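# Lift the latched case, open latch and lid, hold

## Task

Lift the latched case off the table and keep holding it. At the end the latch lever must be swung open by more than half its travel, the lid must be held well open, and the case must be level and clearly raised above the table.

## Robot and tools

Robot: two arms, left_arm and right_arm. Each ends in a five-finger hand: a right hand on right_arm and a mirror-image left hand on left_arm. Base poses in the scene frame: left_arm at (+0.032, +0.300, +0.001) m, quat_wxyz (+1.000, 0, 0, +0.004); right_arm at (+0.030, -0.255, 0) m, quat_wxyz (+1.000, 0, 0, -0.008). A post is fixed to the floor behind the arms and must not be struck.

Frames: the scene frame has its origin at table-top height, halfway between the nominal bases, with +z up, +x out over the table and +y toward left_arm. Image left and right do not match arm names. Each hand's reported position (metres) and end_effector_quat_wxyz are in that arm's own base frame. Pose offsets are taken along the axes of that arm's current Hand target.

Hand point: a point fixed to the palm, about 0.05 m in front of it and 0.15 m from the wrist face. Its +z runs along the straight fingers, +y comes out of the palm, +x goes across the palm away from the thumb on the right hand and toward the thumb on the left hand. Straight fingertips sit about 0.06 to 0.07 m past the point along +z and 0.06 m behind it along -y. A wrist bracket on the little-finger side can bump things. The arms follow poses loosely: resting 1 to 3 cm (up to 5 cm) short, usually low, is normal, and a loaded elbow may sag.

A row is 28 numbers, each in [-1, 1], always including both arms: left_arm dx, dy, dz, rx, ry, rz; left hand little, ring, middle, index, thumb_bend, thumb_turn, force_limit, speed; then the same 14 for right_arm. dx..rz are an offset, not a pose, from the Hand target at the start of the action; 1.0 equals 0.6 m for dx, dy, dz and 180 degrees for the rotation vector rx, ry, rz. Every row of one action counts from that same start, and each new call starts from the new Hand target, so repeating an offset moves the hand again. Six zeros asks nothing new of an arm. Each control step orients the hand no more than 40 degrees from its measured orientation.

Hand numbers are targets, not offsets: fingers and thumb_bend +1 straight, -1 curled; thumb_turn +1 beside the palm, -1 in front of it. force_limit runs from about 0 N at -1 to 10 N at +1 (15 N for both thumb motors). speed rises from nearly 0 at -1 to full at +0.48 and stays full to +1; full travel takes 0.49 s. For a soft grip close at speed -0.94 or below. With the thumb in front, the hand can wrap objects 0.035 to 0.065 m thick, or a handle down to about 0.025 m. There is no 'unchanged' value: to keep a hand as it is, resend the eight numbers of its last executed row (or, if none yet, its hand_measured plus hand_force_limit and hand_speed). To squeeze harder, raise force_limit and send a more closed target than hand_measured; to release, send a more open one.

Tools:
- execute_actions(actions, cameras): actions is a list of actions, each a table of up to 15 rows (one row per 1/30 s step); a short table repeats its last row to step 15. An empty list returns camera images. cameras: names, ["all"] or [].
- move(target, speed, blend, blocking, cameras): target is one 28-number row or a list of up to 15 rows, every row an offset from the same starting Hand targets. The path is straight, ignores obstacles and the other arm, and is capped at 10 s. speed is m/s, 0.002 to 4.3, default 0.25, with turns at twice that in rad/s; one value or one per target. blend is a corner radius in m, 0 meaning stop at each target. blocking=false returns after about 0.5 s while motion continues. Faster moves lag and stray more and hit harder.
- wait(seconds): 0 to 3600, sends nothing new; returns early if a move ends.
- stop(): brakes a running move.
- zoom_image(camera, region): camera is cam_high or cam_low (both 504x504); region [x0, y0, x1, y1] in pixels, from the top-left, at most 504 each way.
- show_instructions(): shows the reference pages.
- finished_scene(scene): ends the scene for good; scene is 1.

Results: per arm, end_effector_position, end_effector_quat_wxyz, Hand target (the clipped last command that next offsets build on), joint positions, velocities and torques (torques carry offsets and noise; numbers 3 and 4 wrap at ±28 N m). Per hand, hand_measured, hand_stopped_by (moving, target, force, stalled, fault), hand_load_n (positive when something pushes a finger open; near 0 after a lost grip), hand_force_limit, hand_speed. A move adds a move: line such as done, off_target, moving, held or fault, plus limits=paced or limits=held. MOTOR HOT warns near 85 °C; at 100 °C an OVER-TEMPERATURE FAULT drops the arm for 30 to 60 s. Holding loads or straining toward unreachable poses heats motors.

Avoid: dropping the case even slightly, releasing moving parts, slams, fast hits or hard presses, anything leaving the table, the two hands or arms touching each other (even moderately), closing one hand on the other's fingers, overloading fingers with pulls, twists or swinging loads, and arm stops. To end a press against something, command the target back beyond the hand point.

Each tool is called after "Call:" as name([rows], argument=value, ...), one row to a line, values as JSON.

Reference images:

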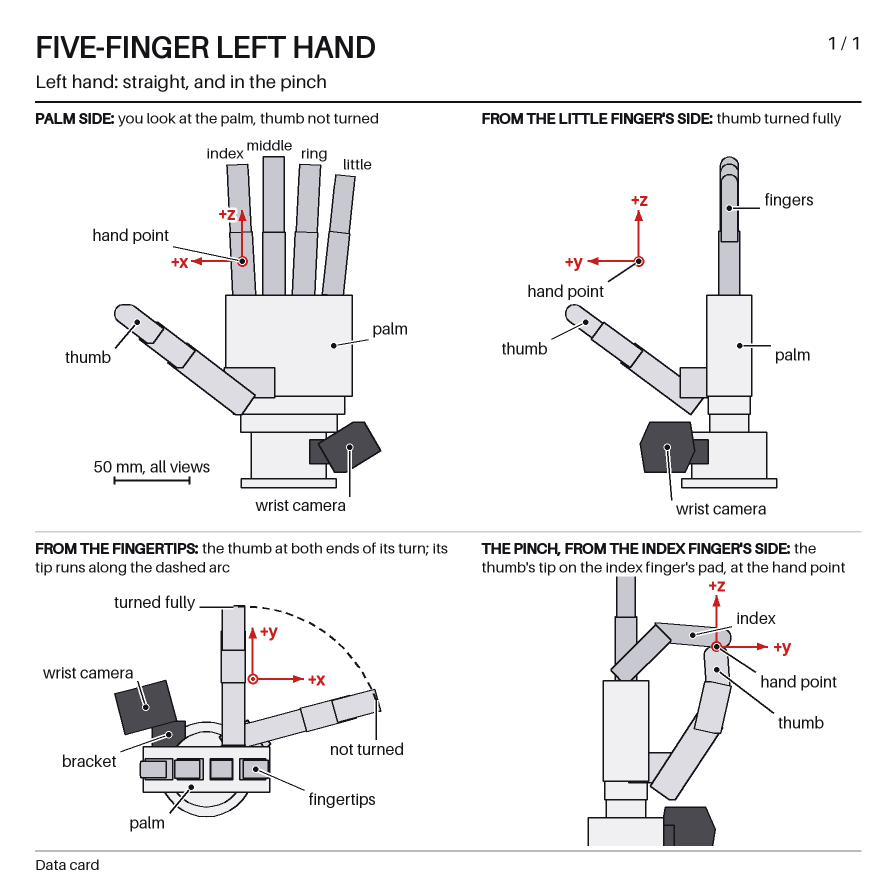

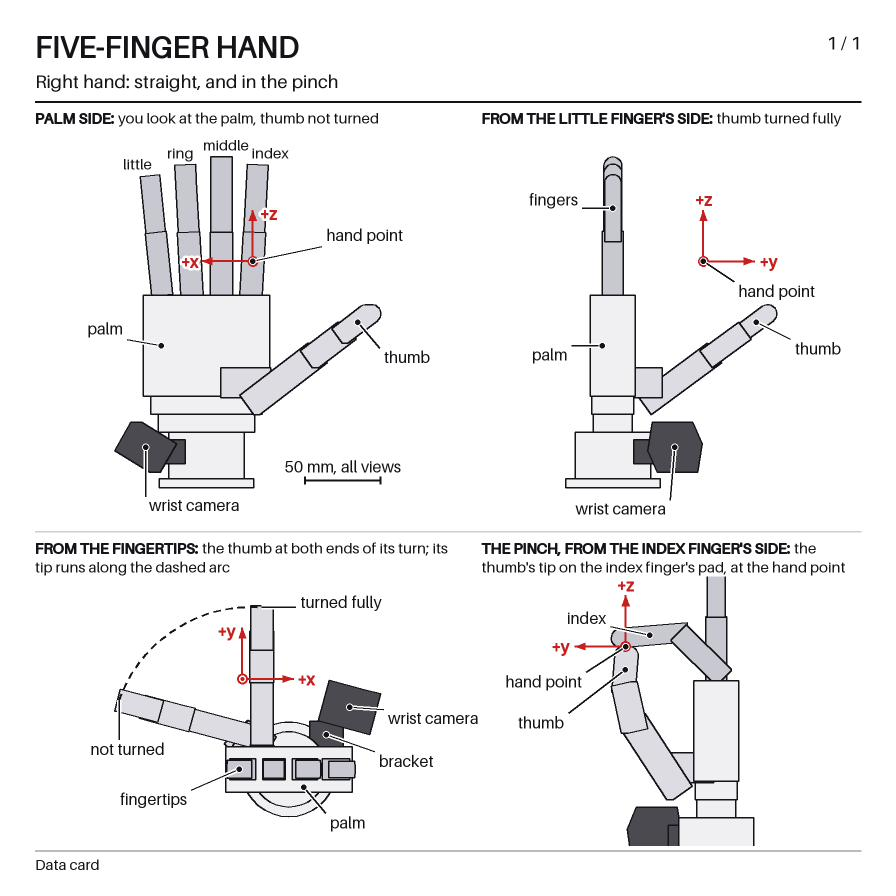

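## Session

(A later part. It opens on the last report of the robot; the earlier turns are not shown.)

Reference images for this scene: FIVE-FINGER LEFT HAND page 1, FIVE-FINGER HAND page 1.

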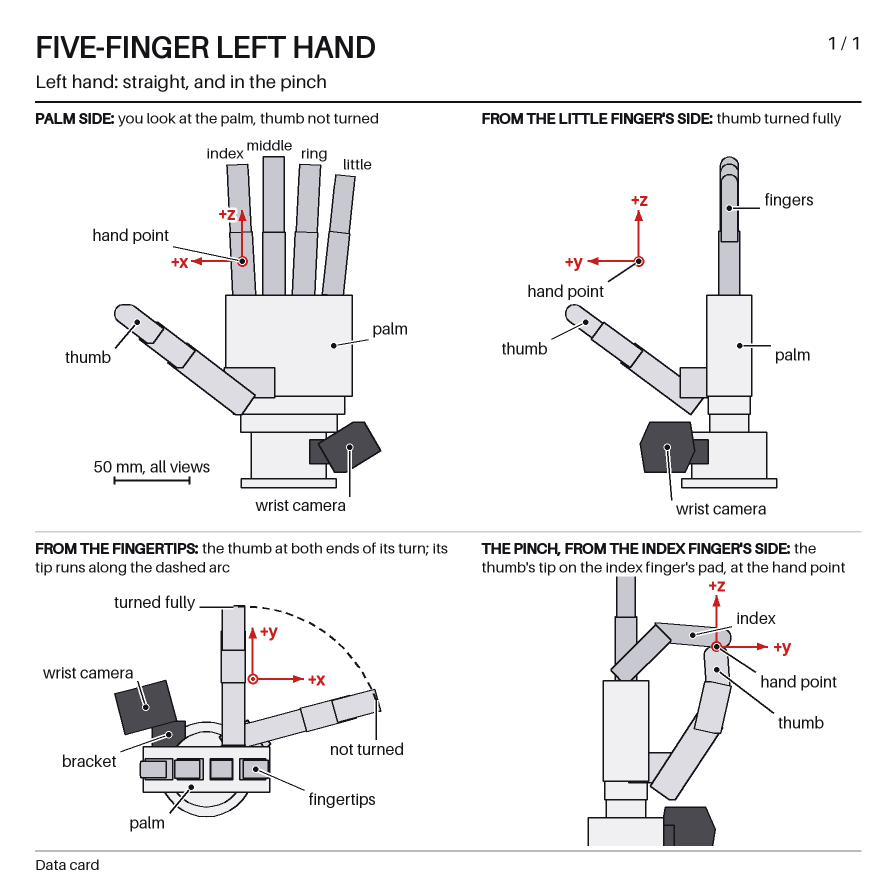

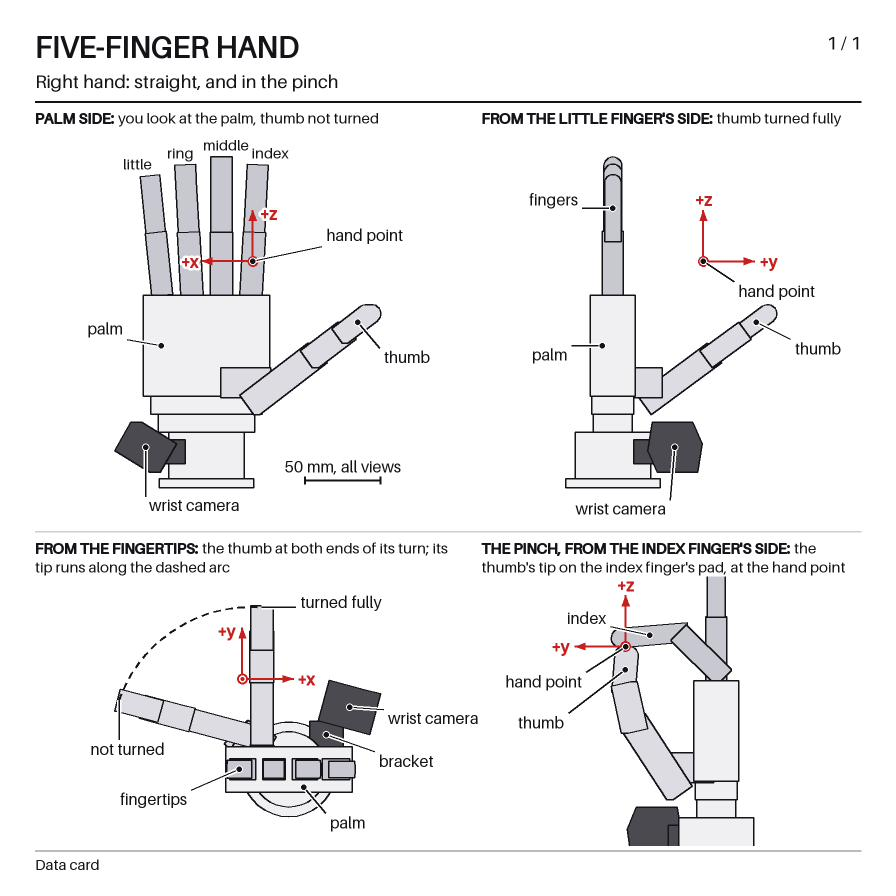

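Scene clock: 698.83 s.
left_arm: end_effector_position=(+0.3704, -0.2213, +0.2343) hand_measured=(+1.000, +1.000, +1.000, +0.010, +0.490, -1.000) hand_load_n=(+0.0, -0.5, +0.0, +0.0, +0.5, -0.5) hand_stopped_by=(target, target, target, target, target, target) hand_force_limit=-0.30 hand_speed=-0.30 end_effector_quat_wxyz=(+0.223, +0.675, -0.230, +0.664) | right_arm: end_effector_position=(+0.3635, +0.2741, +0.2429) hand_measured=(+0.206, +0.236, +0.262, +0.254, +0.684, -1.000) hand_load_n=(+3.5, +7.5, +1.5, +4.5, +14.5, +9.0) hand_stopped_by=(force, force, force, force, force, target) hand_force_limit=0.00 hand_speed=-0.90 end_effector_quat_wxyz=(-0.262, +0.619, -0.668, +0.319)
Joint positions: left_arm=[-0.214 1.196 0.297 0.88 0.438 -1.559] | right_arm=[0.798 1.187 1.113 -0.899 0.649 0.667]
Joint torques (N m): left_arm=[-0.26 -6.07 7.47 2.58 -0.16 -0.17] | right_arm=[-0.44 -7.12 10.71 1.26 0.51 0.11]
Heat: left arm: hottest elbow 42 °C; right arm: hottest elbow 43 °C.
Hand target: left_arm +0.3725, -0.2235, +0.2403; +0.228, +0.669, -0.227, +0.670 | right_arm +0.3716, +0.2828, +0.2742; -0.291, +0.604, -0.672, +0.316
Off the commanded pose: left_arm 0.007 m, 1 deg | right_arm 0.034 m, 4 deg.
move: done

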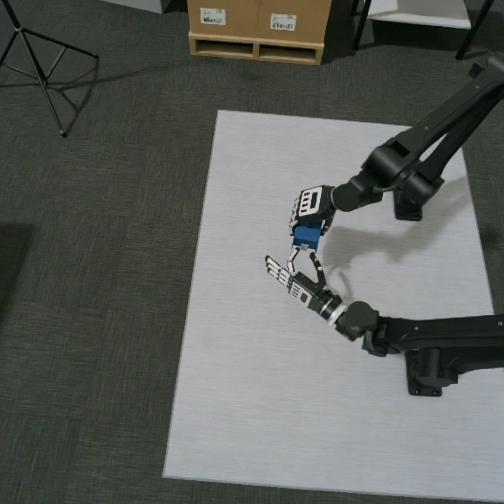

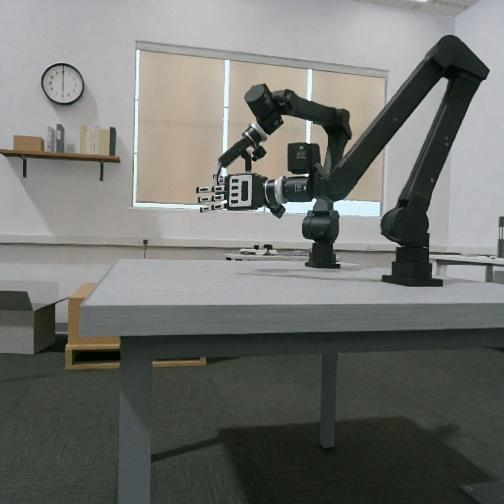

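Call:
move(target=[0.005,0.0182,0.0203,0,0,0,1,1,1,0.01,0.49,-1,-0.3,-0.3,0,0,0,0,0,0,-0.3,-0.3,-0.3,-0.3,-0.3,-1,0.0,-0.9], speed=0.03, cameras=["all"])

Call:
zoom_image(camera="cam_high", region=[280, 226, 330, 276])

Scene clock: 701.67 s.
left_arm: end_effector_position=(+0.3691, -0.2338, +0.2303) hand_measured=(+1.000, +1.000, +1.000, +0.010, +0.490, -1.000) hand_load_n=(+0.0, +0.0, +0.0, +0.0, -0.5, -0.5) hand_stopped_by=(target, target, target, target, target, target) hand_force_limit=-0.30 hand_speed=-0.30 end_effector_quat_wxyz=(+0.221, +0.680, -0.228, +0.661) | right_arm: end_effector_position=(+0.3630, +0.2736, +0.2425) hand_measured=(+0.206, +0.236, +0.262, +0.254, +0.684, -1.000) hand_load_n=(+3.5, +7.0, +1.0, +4.0, +15.0, +8.5) hand_stopped_by=(force, force, force, force, force, target) hand_force_limit=0.00 hand_speed=-0.90 end_effector_quat_wxyz=(-0.261, +0.620, -0.668, +0.319)
Joint positions: left_arm=[-0.266 1.206 0.297 0.88 0.38 -1.559] | right_arm=[0.798 1.187 1.113 -0.902 0.649 0.667]
Joint torques (N m): left_arm=[-0.56 -6.12 8.92 2.21 -0.07 -0.18] | right_arm=[-0.44 -7.18 10.71 1.37 0.51 0.11]
Heat: left arm: hottest elbow 42 °C; right arm: hottest elbow 43 °C.
Hand target: left_arm +0.3756, -0.2396, +0.2432; +0.228, +0.669, -0.227, +0.670 | right_arm +0.3717, +0.2829, +0.2742; -0.291, +0.603, -0.672, +0.316
Off the commanded pose: left_arm 0.016 m, 2 deg | right_arm 0.034 m, 4 deg.
move: off_target (left_arm)

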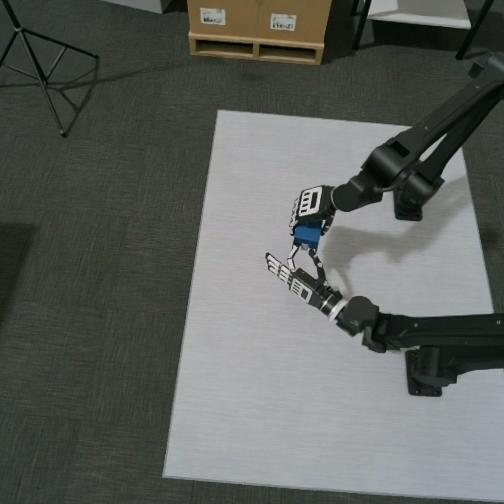

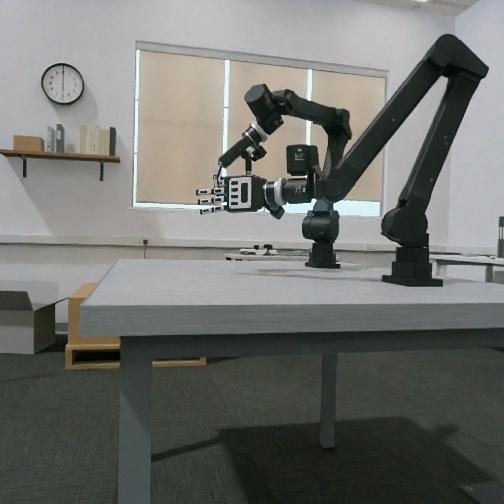

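Scaled by 10.080.

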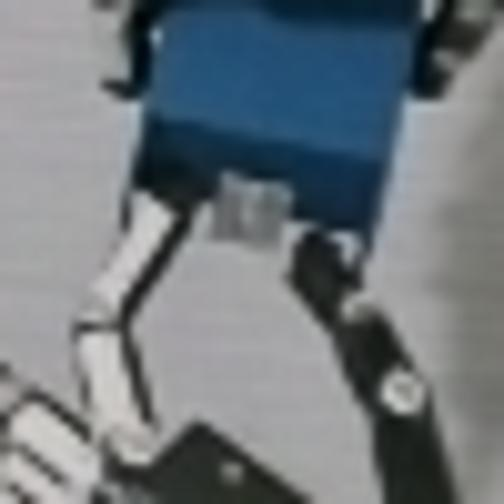

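Call:
execute_actions([
  [[0,0,0,0,0,0,1,1,1,-0.3,0.1,-1,-0.4,-0.92,0,0,0,0,0,0,-0.3,-0.3,-0.3,-0.3,-0.3,-1,0.0,-0.9]],
])

Call:
wait(seconds=3, cameras=["all"])

Call:
zoom_image(camera="cam_high", region=[280, 226, 330, 276])

Scene clock: 704.17 s.
left_arm: end_effector_position=(+0.3692, -0.2342, +0.2299) hand_measured=(+1.000, +1.000, +1.000, -0.138, +0.400, -1.000) hand_load_n=(+0.0, +0.0, +0.0, +8.0, +4.5, -1.0) hand_stopped_by=(target, target, target, force, force, target) hand_force_limit=-0.40 hand_speed=-0.92 end_effector_quat_wxyz=(+0.221, +0.680, -0.227, +0.661) | right_arm: end_effector_position=(+0.3622, +0.2747, +0.2422) hand_measured=(+0.206, +0.236, +0.262, +0.254, +0.684, -1.000) hand_load_n=(+3.5, +7.0, +1.5, +3.5, +15.0, +8.0) hand_stopped_by=(force, force, force, force, force, target) hand_force_limit=0.00 hand_speed=-0.90 end_effector_quat_wxyz=(-0.261, +0.621, -0.668, +0.316)
Joint positions: left_arm=[-0.267 1.207 0.297 0.88 0.378 -1.56] | right_arm=[0.798 1.187 1.113 -0.902 0.642 0.667]
Joint torques (N m): left_arm=[-0.44 -6.24 8.92 2.21 0.02 -0.16] | right_arm=[-0.5 -7.18 10.73 1.37 0.71 0.11]
Heat: left arm: hottest elbow 42 °C; right arm: hottest elbow 43 °C.
Hand target: left_arm +0.3756, -0.2396, +0.2431; +0.228, +0.669, -0.227, +0.670 | right_arm +0.3716, +0.2830, +0.2742; -0.291, +0.604, -0.672, +0.316
Off the commanded pose: left_arm 0.016 m, 2 deg | right_arm 0.034 m, 4 deg.

Scene clock: 707.17 s.
left_arm: end_effector_position=(+0.3692, -0.2342, +0.2299) hand_measured=(+1.000, +1.000, +1.000, -0.138, +0.400, -1.000) hand_load_n=(+0.0, +0.0, +0.0, +8.0, +4.5, -1.0) hand_stopped_by=(target, target, target, force, force, target) hand_force_limit=-0.40 hand_speed=-0.92 end_effector_quat_wxyz=(+0.221, +0.680, -0.227, +0.661) | right_arm: end_effector_position=(+0.3622, +0.2747, +0.2422) hand_measured=(+0.206, +0.236, +0.262, +0.254, +0.684, -1.000) hand_load_n=(+3.5, +7.0, +1.0, +3.5, +15.5, +8.0) hand_stopped_by=(force, force, force, force, force, target) hand_force_limit=0.00 hand_speed=-0.90 end_effector_quat_wxyz=(-0.261, +0.621, -0.668, +0.316)
Joint positions: left_arm=[-0.267 1.207 0.297 0.88 0.378 -1.561] | right_arm=[0.798 1.187 1.113 -0.902 0.642 0.667]
Joint torques (N m): left_arm=[-0.38 -6.18 8.91 2.21 0.02 -0.16] | right_arm=[-0.44 -7.18 10.71 1.39 0.71 0.11]
Heat: left arm: hottest elbow 42 °C; right arm: hottest elbow 43 °C.
Hand target: left_arm +0.3756, -0.2396, +0.2431; +0.228, +0.669, -0.227, +0.670 | right_arm +0.3716, +0.2830, +0.2742; -0.291, +0.604, -0.672, +0.316
Off the commanded pose: left_arm 0.016 m, 2 deg | right_arm 0.034 m, 4 deg.
wait: 3.00 s; at rest by 0.17 s

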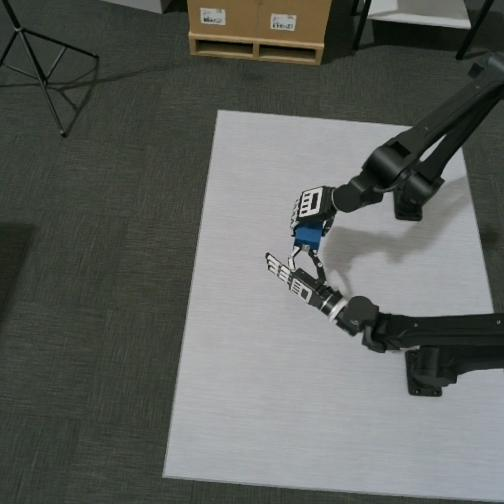

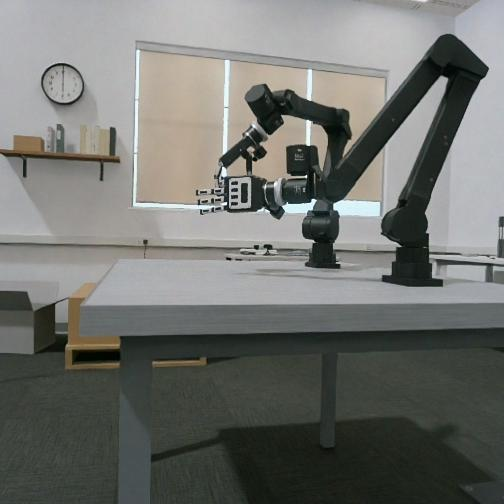

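Scaled by 10.080.

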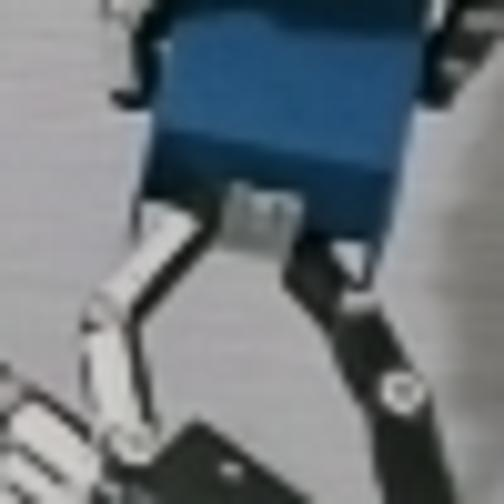

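Call:
move(target=[-0.0117,-0.0303,-0.0307,0,0,0,1,1,1,-0.3,0.1,-1,-0.4,-0.92,0,0,0,0,0,0,-0.3,-0.3,-0.3,-0.3,-0.3,-1,0.0,-0.9], speed=0.02, cameras=["all"])

Call:
zoom_image(camera="cam_high", region=[280, 226, 330, 276])

Scene clock: 710.47 s.
left_arm: end_effector_position=(+0.3704, -0.2178, +0.2327) hand_measured=(+1.000, +1.000, +1.000, -0.138, +0.400, -1.000) hand_load_n=(+0.0, +0.0, +0.0, +6.0, +4.0, -1.0) hand_stopped_by=(target, target, target, force, force, target) hand_force_limit=-0.40 hand_speed=-0.92 end_effector_quat_wxyz=(+0.228, +0.673, -0.233, +0.663) | right_arm: end_effector_position=(+0.3598, +0.2776, +0.2419) hand_measured=(+0.206, +0.236, +0.262, +0.254, +0.684, -1.000) hand_load_n=(+4.0, +7.0, +1.5, +4.5, +15.0, +9.0) hand_stopped_by=(force, force, force, force, force, target) hand_force_limit=0.00 hand_speed=-0.90 end_effector_quat_wxyz=(-0.262, +0.624, -0.666, +0.314)
Joint positions: left_arm=[-0.194 1.21 0.297 0.895 0.47 -1.561] | right_arm=[0.805 1.187 1.113 -0.904 0.641 0.669]
Joint torques (N m): left_arm=[1.03 -6.48 6.54 2.71 -0.02 -0.16] | right_arm=[-0.91 -7.18 10.71 1.43 0.79 0.09]
Heat: left arm: hottest elbow 42 °C; right arm: hottest elbow 43 °C.
Hand target: left_arm +0.3720, -0.2139, +0.2361; +0.228, +0.669, -0.227, +0.670 | right_arm +0.3716, +0.2829, +0.2742; -0.291, +0.603, -0.672, +0.316
Off the commanded pose: left_arm 0.005 m, 1 deg | right_arm 0.035 m, 4 deg.
move: done

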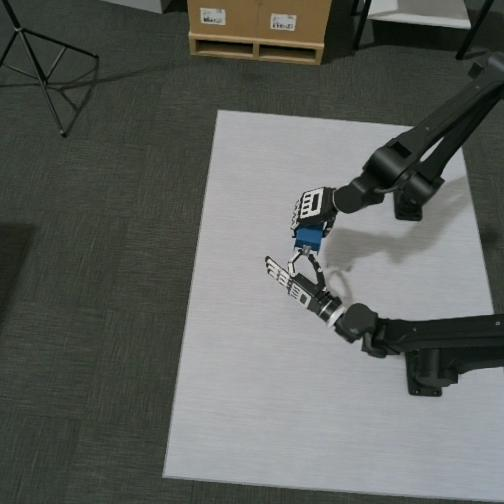

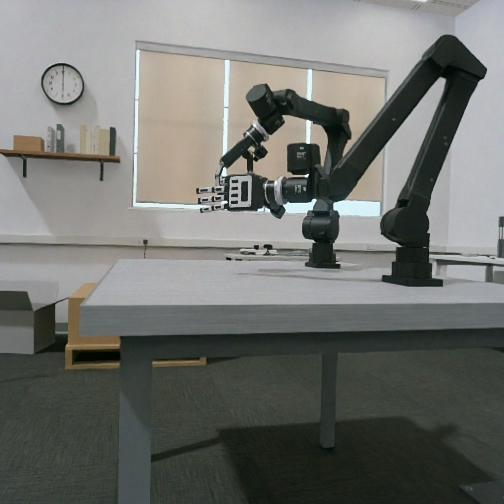

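Scaled by 10.080.

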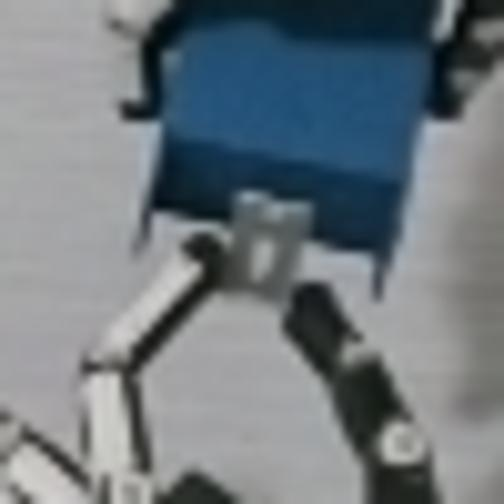

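Call:
move(target=[0.025,-0.0066,-0.0051,0,0,0,1,1,1,-0.3,0.1,-1,-0.4,-0.92,0,0,0,0,0,0,-0.3,-0.3,-0.3,-0.3,-0.3,-1,0.0,-0.9], speed=0.02, cameras=["all"])

Call:
zoom_image(camera="cam_high", region=[280, 226, 330, 276])

Scene clock: 714.60 s.
left_arm: end_effector_position=(+0.3677, -0.2111, +0.2423) hand_measured=(+1.000, +1.000, +1.000, -0.138, +0.400, -1.000) hand_load_n=(+0.0, +0.0, +0.0, +0.0, +0.0, +0.0) hand_stopped_by=(target, target, target, force, force, target) hand_force_limit=-0.40 hand_speed=-0.92 end_effector_quat_wxyz=(+0.227, +0.673, -0.232, +0.665) | right_arm: end_effector_position=(+0.3607, +0.2764, +0.2422) hand_measured=(+0.206, +0.236, +0.262, +0.254, +0.684, -1.000) hand_load_n=(+3.5, +7.0, +1.5, +4.5, +14.5, +9.0) hand_stopped_by=(force, force, force, force, force, target) hand_force_limit=0.00 hand_speed=-0.90 end_effector_quat_wxyz=(-0.262, +0.622, -0.666, +0.316)
Joint positions: left_arm=[-0.172 1.155 0.297 0.844 0.488 -1.561] | right_arm=[0.804 1.187 1.113 -0.904 0.645 0.669]
Joint torques (N m): left_arm=[0.79 -7.24 8.13 1.51 0.03 -0.17] | right_arm=[-0.85 -7.06 10.71 1.43 0.64 0.09]
Heat: left arm: hottest elbow 42 °C; right arm: hottest elbow 44 °C.
Hand target: left_arm +0.3720, -0.2089, +0.2512; +0.228, +0.669, -0.227, +0.670 | right_arm +0.3716, +0.2829, +0.2742; -0.291, +0.604, -0.672, +0.316
Off the commanded pose: left_arm 0.010 m, 1 deg | right_arm 0.034 m, 4 deg.
move: done

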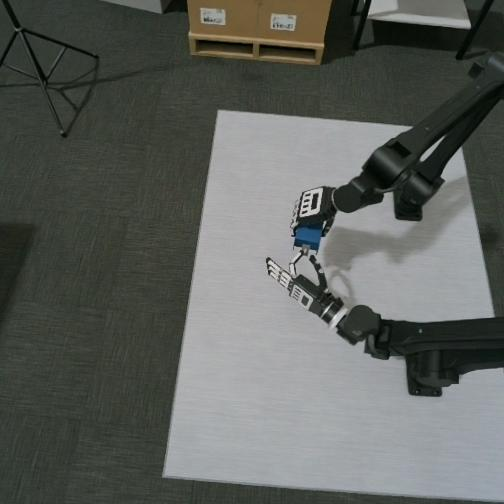

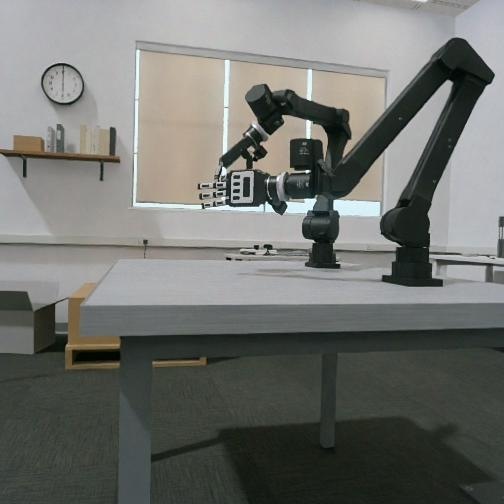

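Scaled by 10.080.

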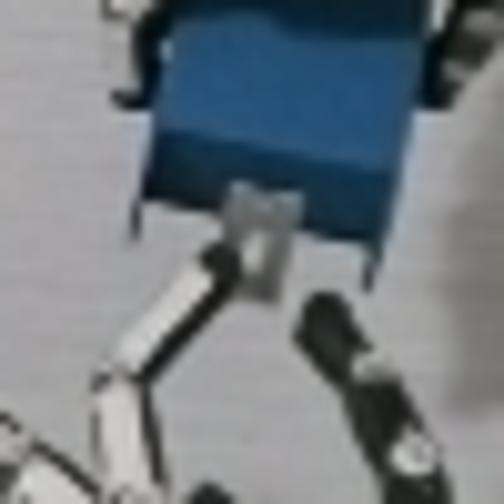

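Call:
move([
  [0,-0.029,-0.0224,0,0,0,1,1,1,0.01,0.6,-1,-0.4,-0.5,0,0,0,0,0,0,-0.3,-0.3,-0.3,-0.3,-0.3,-1,0.0,-0.9],
  [-0.0767,-0.029,-0.0224,0,0,0,1,1,1,0.01,0.6,-1,-0.4,-0.5,0,0,0,0,0,0,-0.3,-0.3,-0.3,-0.3,-0.3,-1,0.0,-0.9],
  [-0.0767,-0.0107,-0.0462,0,0,0,1,1,1,0.01,0.6,-1,-0.4,-0.5,0,0,0,0,0,0,-0.3,-0.3,-0.3,-0.3,-0.3,-1,0.0,-0.9],
], speed=0.06, blend=[0,0.01,0], cameras=["all"])

Call:
zoom_image(camera="cam_high", region=[280, 226, 330, 276])

Call:
zoom_image(camera="cam_low", region=[200, 150, 270, 220])

Scene clock: 722.50 s.
left_arm: end_effector_position=(+0.3561, -0.1869, +0.1992) hand_measured=(+1.000, +1.000, +1.000, +0.010, +0.600, -1.000) hand_load_n=(+0.0, +0.0, +0.0, +0.0, +0.0, -0.5) hand_stopped_by=(target, target, target, target, target, target) hand_force_limit=-0.40 hand_speed=-0.50 end_effector_quat_wxyz=(+0.226, +0.676, -0.229, +0.663) | right_arm: end_effector_position=(+0.3607, +0.2764, +0.2422) hand_measured=(+0.206, +0.236, +0.262, +0.254, +0.684, -1.000) hand_load_n=(+3.5, +7.0, +1.5, +4.5, +14.5, +9.0) hand_stopped_by=(force, force, force, force, force, target) hand_force_limit=0.00 hand_speed=-0.90 end_effector_quat_wxyz=(-0.262, +0.622, -0.666, +0.316)
Joint positions: left_arm=[-0.084 1.315 0.215 1.078 0.571 -1.561] | right_arm=[0.804 1.187 1.113 -0.904 0.645 0.669]
Joint torques (N m): left_arm=[0.09 -7.82 4.96 2.41 -0.16 -0.16] | right_arm=[-0.85 -7.18 10.71 1.44 0.64 0.09]
Heat: left arm: hottest elbow 42 °C; right arm: hottest elbow 44 °C.
Hand target: left_arm +0.3540, -0.1869, +0.2052; +0.228, +0.669, -0.227, +0.670 | right_arm +0.3716, +0.2829, +0.2742; -0.291, +0.604, -0.672, +0.316
Off the commanded pose: left_arm 0.006 m, 1 deg | right_arm 0.034 m, 4 deg.
move: done; blend cut to 0.009 m at target 2

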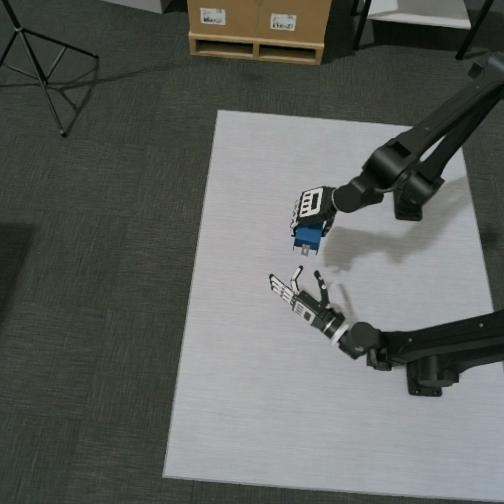

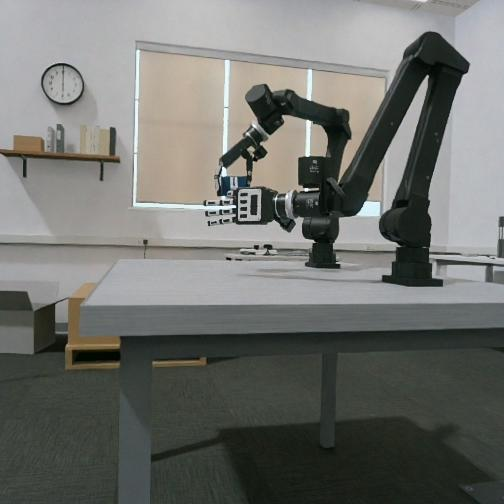

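Scaled by 10.080.

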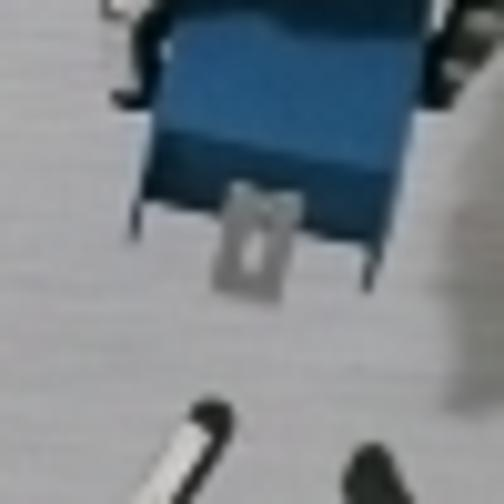

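Scaled by 7.200.

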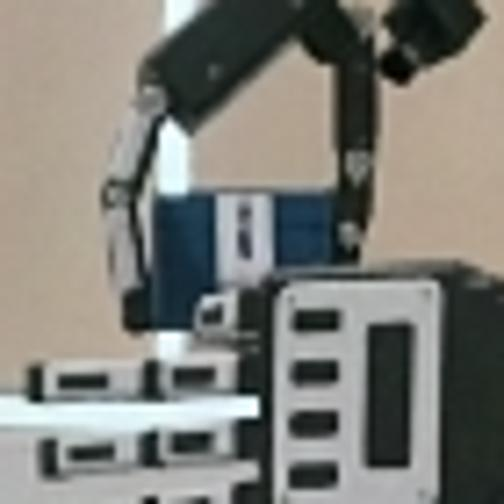

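Call:
move(target=[0,0.0528,0.0217,0,0,0,1,1,1,0.01,0.6,-1,-0.4,-0.5,0,0,0,0,0,0,-0.3,-0.3,-0.3,-0.3,-0.3,-1,0.0,-0.9], speed=0.05, cameras=["all"])

Call:
zoom_image(camera="cam_high", region=[280, 226, 330, 276])

Call:
zoom_image(camera="cam_low", region=[200, 150, 270, 220])

Scene clock: 727.63 s.
left_arm: end_effector_position=(+0.3486, -0.2196, +0.1998) hand_measured=(+1.000, +1.000, +1.000, +0.010, +0.600, -1.000) hand_load_n=(+0.0, +0.0, +0.0, +0.0, +0.0, +0.0) hand_stopped_by=(target, target, target, target, target, target) hand_force_limit=-0.40 hand_speed=-0.50 end_effector_quat_wxyz=(+0.224, +0.675, -0.230, +0.664) | right_arm: end_effector_position=(+0.3607, +0.2764, +0.2422) hand_measured=(+0.206, +0.236, +0.262, +0.254, +0.684, -1.000) hand_load_n=(+3.5, +6.5, +1.5, +4.5, +14.5, +9.0) hand_stopped_by=(force, force, force, force, force, target) hand_force_limit=0.00 hand_speed=-0.90 end_effector_quat_wxyz=(-0.262, +0.622, -0.666, +0.316)
Joint positions: left_arm=[-0.226 1.305 0.209 1.078 0.427 -1.561] | right_arm=[0.804 1.187 1.113 -0.904 0.645 0.669]
Joint torques (N m): left_arm=[-0.21 -7.77 4.85 2.4 -0.17 -0.16] | right_arm=[-0.85 -7.18 10.71 1.44 0.64 0.09]
Heat: left arm: hottest elbow 41 °C; right arm: hottest elbow 44 °C.
Hand target: left_arm +0.3449, -0.2200, +0.2052; +0.228, +0.669, -0.227, +0.670 | right_arm +0.3716, +0.2829, +0.2742; -0.291, +0.604, -0.672, +0.316
Off the commanded pose: left_arm 0.006 m, 1 deg | right_arm 0.034 m, 4 deg.
move: done

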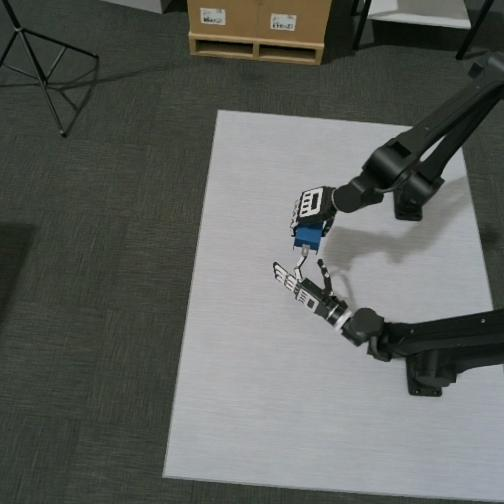

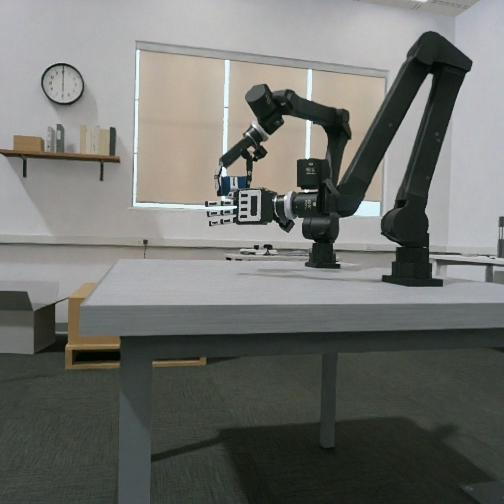

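Scaled by 10.080.

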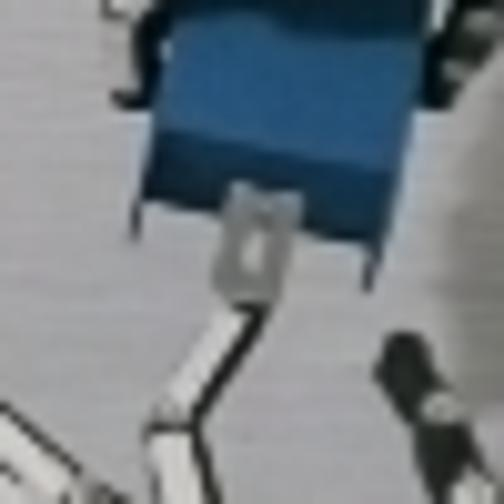

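Scaled by 7.200.

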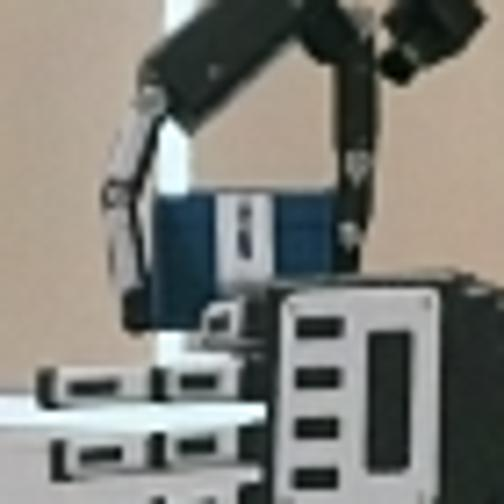

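Call:
move(target=[0.0583,0,0,0,0,0,1,1,1,0.01,0.6,-1,-0.4,-0.5,0,0,0,0,0,0,-0.3,-0.3,-0.3,-0.3,-0.3,-1,0.0,-0.9], speed=0.03, cameras=["all"])

Call:
zoom_image(camera="cam_high", region=[280, 226, 330, 276])

Call:
zoom_image(camera="cam_low", region=[200, 150, 270, 220])

Scene clock: 730.67 s.
left_arm: end_effector_position=(+0.3383, -0.2170, +0.2226) hand_measured=(+1.000, +1.000, +1.000, +0.010, +0.600, -1.000) hand_load_n=(+0.0, +0.0, +0.0, +0.0, +0.0, -0.5) hand_stopped_by=(target, target, target, target, target, target) hand_force_limit=-0.40 hand_speed=-0.50 end_effector_quat_wxyz=(+0.224, +0.681, -0.228, +0.658) | right_arm: end_effector_position=(+0.3606, +0.2764, +0.2424) hand_measured=(+0.206, +0.236, +0.262, +0.254, +0.684, -1.000) hand_load_n=(+3.5, +7.0, +1.5, +4.5, +14.5, +8.5) hand_stopped_by=(force, force, force, force, force, target) hand_force_limit=0.00 hand_speed=-0.90 end_effector_quat_wxyz=(-0.262, +0.622, -0.666, +0.316)
Joint positions: left_arm=[-0.226 1.109 0.209 0.864 0.425 -1.561] | right_arm=[0.804 1.187 1.113 -0.904 0.645 0.669]
Joint torques (N m): left_arm=[-0.15 -6.42 9.07 1.69 -0.06 -0.16] | right_arm=[-0.85 -7.12 10.71 1.44 0.64 0.09]
Heat: left arm: hottest elbow 41 °C; right arm: hottest elbow 44 °C.
Hand target: left_arm +0.3449, -0.2200, +0.2401; +0.228, +0.669, -0.227, +0.670 | right_arm +0.3716, +0.2829, +0.2743; -0.291, +0.603, -0.672, +0.316
Off the commanded pose: left_arm 0.019 m, 2 deg | right_arm 0.034 m, 4 deg.
move: off_target (left_arm)

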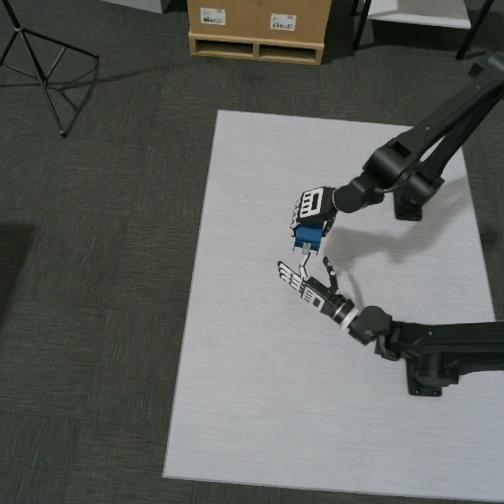

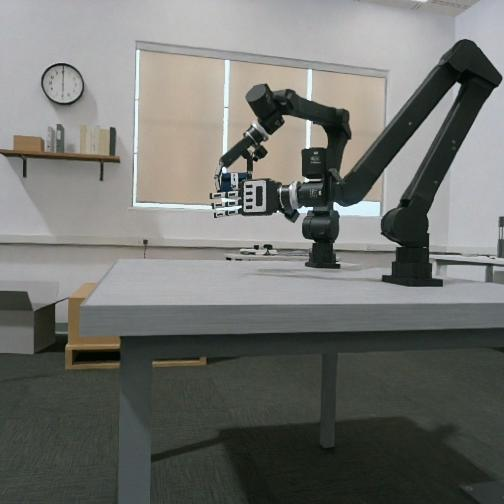

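Scaled by 10.080.

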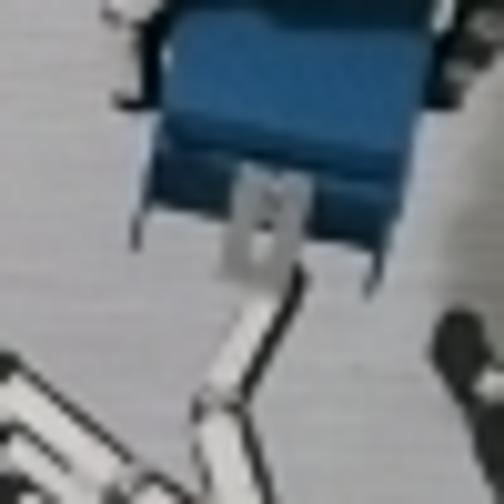

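Scaled by 7.200.

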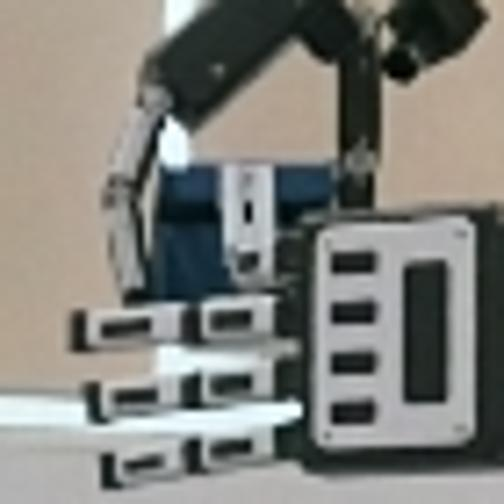

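Call:
move([
  [-0.05,0,0,0,0,0,1,1,1,0.01,0.6,-1,-0.4,-0.5,0,0,0,0,0,0,-0.3,-0.3,-0.3,-0.3,-0.3,-1,0.0,-0.9],
  [-0.05,-0.106,-0.081,0,0,0,1,1,1,0.01,0.6,-1,-0.4,-0.5,0,0,0,0,0,0,-0.3,-0.3,-0.3,-0.3,-0.3,-1,0.0,-0.9],
], speed=[0.03,0.1], cameras=["all"])

Call:
zoom_image(camera="cam_high", region=[280, 226, 330, 276])

Call:
zoom_image(camera="cam_low", region=[200, 150, 270, 220])

Scene clock: 741.63 s.
left_arm: end_effector_position=(+0.3467, -0.1406, +0.2061) hand_measured=(+1.000, +1.000, +1.000, +0.010, +0.600, -1.000) hand_load_n=(+0.0, +0.5, +0.0, +0.0, +0.0, +0.0) hand_stopped_by=(target, target, target, target, target, target) hand_force_limit=-0.40 hand_speed=-0.50 end_effector_quat_wxyz=(+0.227, +0.674, -0.228, +0.665) | right_arm: end_effector_position=(+0.3607, +0.2763, +0.2424) hand_measured=(+0.206, +0.236, +0.262, +0.254, +0.684, -1.000) hand_load_n=(+3.5, +7.0, +1.5, +4.5, +14.5, +9.0) hand_stopped_by=(force, force, force, force, force, target) hand_force_limit=0.00 hand_speed=-0.90 end_effector_quat_wxyz=(-0.262, +0.622, -0.666, +0.316)
Joint positions: left_arm=[0.114 1.253 0.198 1.037 0.769 -1.561] | right_arm=[0.804 1.187 1.113 -0.904 0.646 0.669]
Joint torques (N m): left_arm=[0.44 -6.59 5.3 2.29 0.04 -0.16] | right_arm=[-0.85 -7.12 10.7 1.44 0.63 0.09]
Heat: left arm: hottest elbow 42 °C; right arm: hottest elbow 45 °C.
Hand target: left_arm +0.3451, -0.1400, +0.2101; +0.228, +0.669, -0.227, +0.670 | right_arm +0.3716, +0.2829, +0.2743; -0.291, +0.603, -0.672, +0.316
Off the commanded pose: left_arm 0.004 m, 1 deg | right_arm 0.034 m, 4 deg.
move: done

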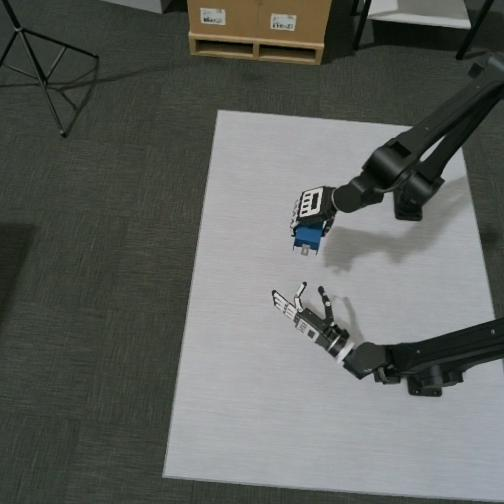

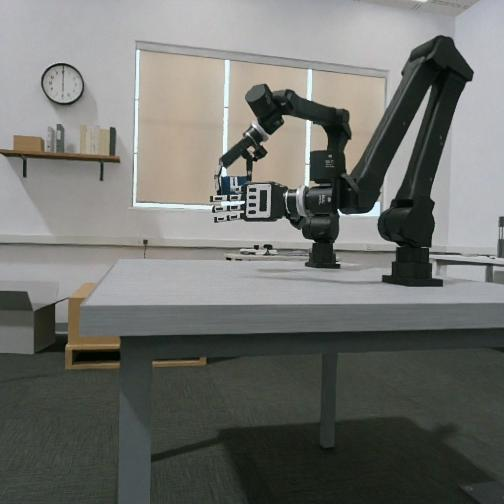

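Scaled by 10.080.

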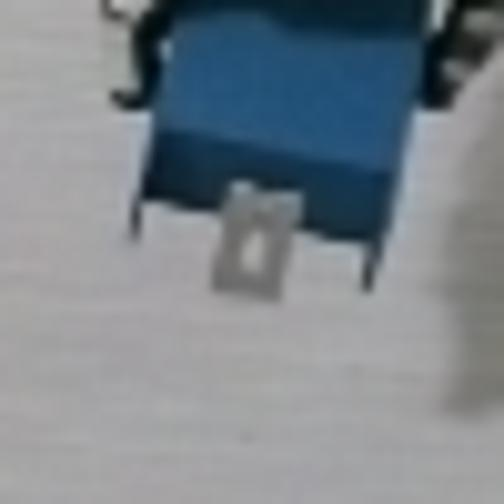

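Scaled by 7.200.

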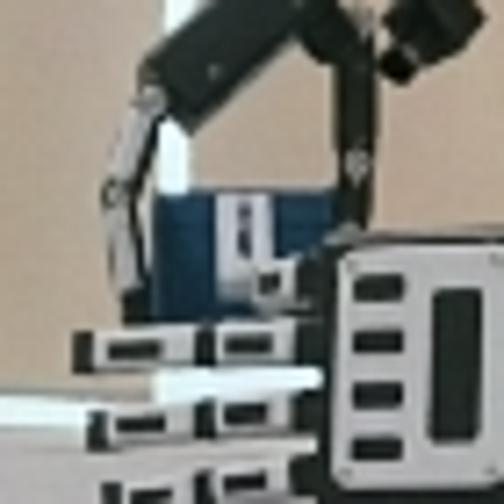

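Call:
move(target=[0,0,0,0,0,0,1,1,1,0.01,0.6,-1,-0.4,-0.5,0.004,0.2909,0.2364,0,0,0,-0.3,-0.3,-0.3,-0.3,-0.3,-1,0.0,-0.9], speed=0.1, cameras=["all"])

Call:
zoom_image(camera="cam_low", region=[195, 220, 265, 290])

Scene clock: 745.97 s.
left_arm: end_effector_position=(+0.3467, -0.1406, +0.2061) hand_measured=(+1.000, +1.000, +1.000, +0.010, +0.600, -1.000) hand_load_n=(+0.0, +0.0, +0.0, +0.0, +0.0, +0.0) hand_stopped_by=(target, target, target, target, target, target) hand_force_limit=-0.40 hand_speed=-0.50 end_effector_quat_wxyz=(+0.227, +0.674, -0.228, +0.665) | right_arm: end_effector_position=(+0.3646, +0.2804, +0.0436) hand_measured=(+0.206, +0.236, +0.262, +0.254, +0.684, -1.000) hand_load_n=(+3.5, +7.0, +1.5, +4.5, +14.5, +9.0) hand_stopped_by=(force, force, force, force, force, target) hand_force_limit=0.00 hand_speed=-0.90 end_effector_quat_wxyz=(-0.280, +0.614, -0.667, +0.315)
Joint positions: left_arm=[0.114 1.253 0.198 1.037 0.769 -1.561] | right_arm=[0.804 1.397 0.717 -0.259 0.646 0.669]
Joint torques (N m): left_arm=[0.44 -6.59 5.3 2.3 0.04 -0.16] | right_arm=[-0.91 -7.24 6 2.21 0.61 0.09]
Heat: left arm: hottest elbow 42 °C; right arm: hottest elbow 45 °C.
Hand target: left_arm +0.3451, -0.1400, +0.2101; +0.228, +0.669, -0.227, +0.670 | right_arm +0.3713, +0.2825, +0.0493; -0.291, +0.603, -0.672, +0.316
Off the commanded pose: left_arm 0.004 m, 1 deg | right_arm 0.009 m, 2 deg.
move: done

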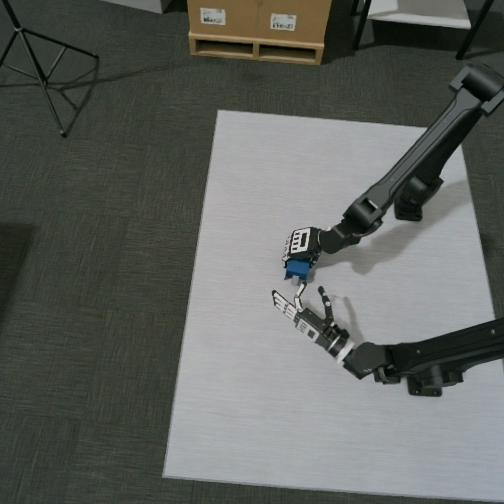

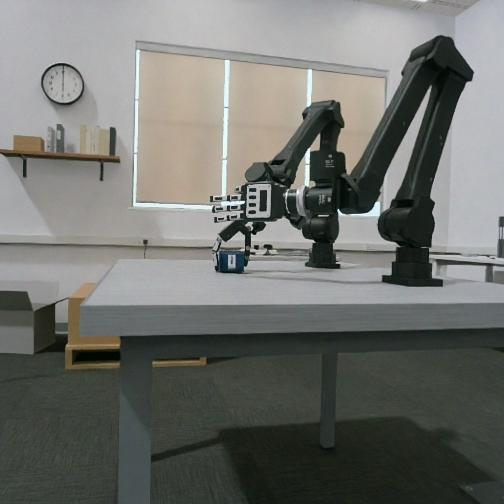

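Scaled by 7.200.

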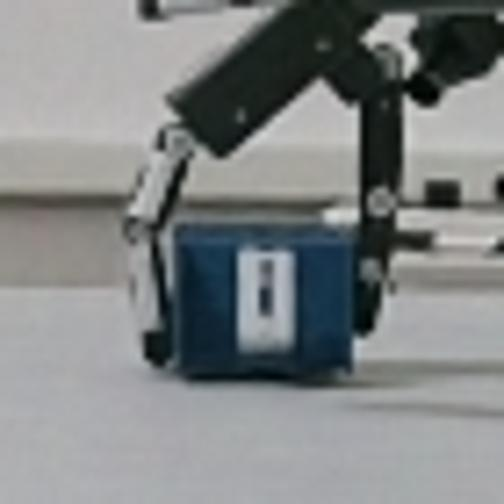

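Call:
move(target=[0,0,0,0,0,0,1,1,1,0.01,0.6,-1,-0.4,-0.5,0.0002,0.019,0.0155,0,0,0,-0.3,-0.3,-0.3,-0.3,-0.3,-1,0.0,-0.9], speed=0.03, cameras=["all"])

Call:
zoom_image(camera="cam_low", region=[195, 220, 265, 290])

Scene clock: 747.73 s.
left_arm: end_effector_position=(+0.3467, -0.1406, +0.2061) hand_measured=(+1.000, +1.000, +1.000, +0.010, +0.600, -1.000) hand_load_n=(+0.0, +0.0, +0.0, +0.5, +0.0, -0.5) hand_stopped_by=(target, target, target, target, target, target) hand_force_limit=-0.40 hand_speed=-0.50 end_effector_quat_wxyz=(+0.227, +0.674, -0.228, +0.665) | right_arm: end_effector_position=(+0.3679, +0.2822, +0.0397) hand_measured=(+0.206, +0.236, +0.262, +0.254, +0.684, -1.000) hand_load_n=(+3.5, +6.0, +0.5, +3.5, +15.5, +8.5) hand_stopped_by=(force, force, force, force, force, target) hand_force_limit=0.00 hand_speed=-0.90 end_effector_quat_wxyz=(+0.288, -0.608, +0.668, -0.317)
Joint positions: left_arm=[0.114 1.253 0.198 1.037 0.769 -1.561] | right_arm=[0.804 1.41 0.706 -0.215 0.651 0.67]
Joint torques (N m): left_arm=[0.38 -6.59 5.29 2.29 0.04 -0.16] | right_arm=[-0.91 -5.89 5.42 2.47 0.42 0.09]
Heat: left arm: hottest elbow 42 °C; right arm: hottest elbow 45 °C.
Hand target: left_arm +0.3451, -0.1400, +0.2101; +0.228, +0.669, -0.227, +0.670 | right_arm +0.3713, +0.2825, +0.0345; +0.290, -0.604, +0.672, -0.316
Off the commanded pose: left_arm 0.004 m, 1 deg | right_arm 0.006 m, 1 deg.
move: done

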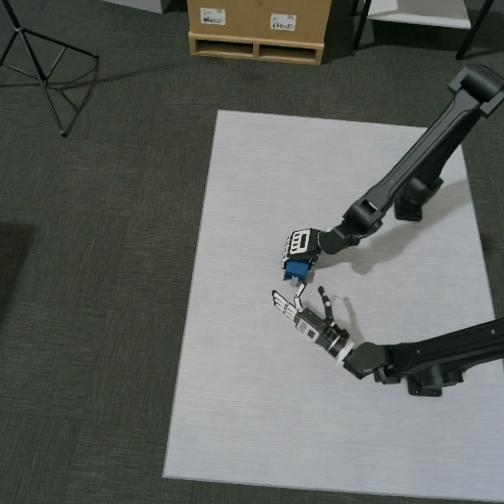

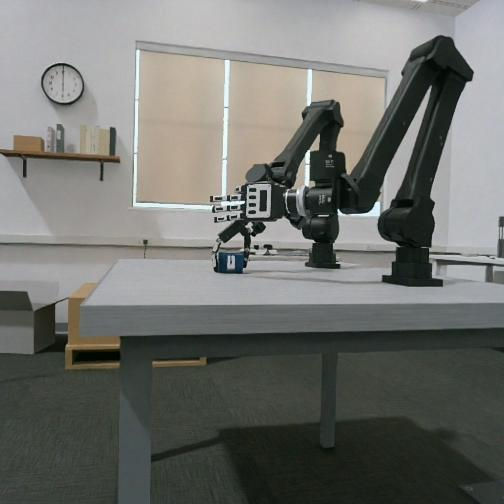

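Scaled by 7.200.

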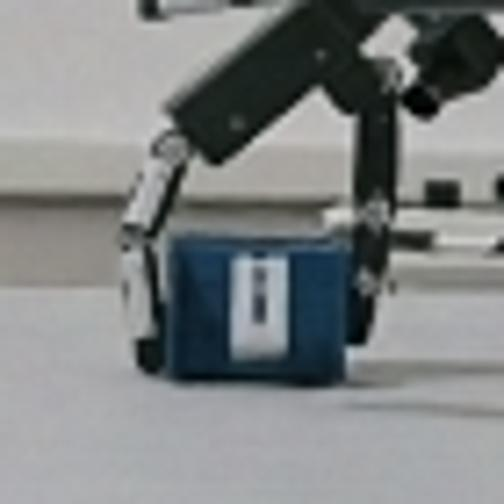

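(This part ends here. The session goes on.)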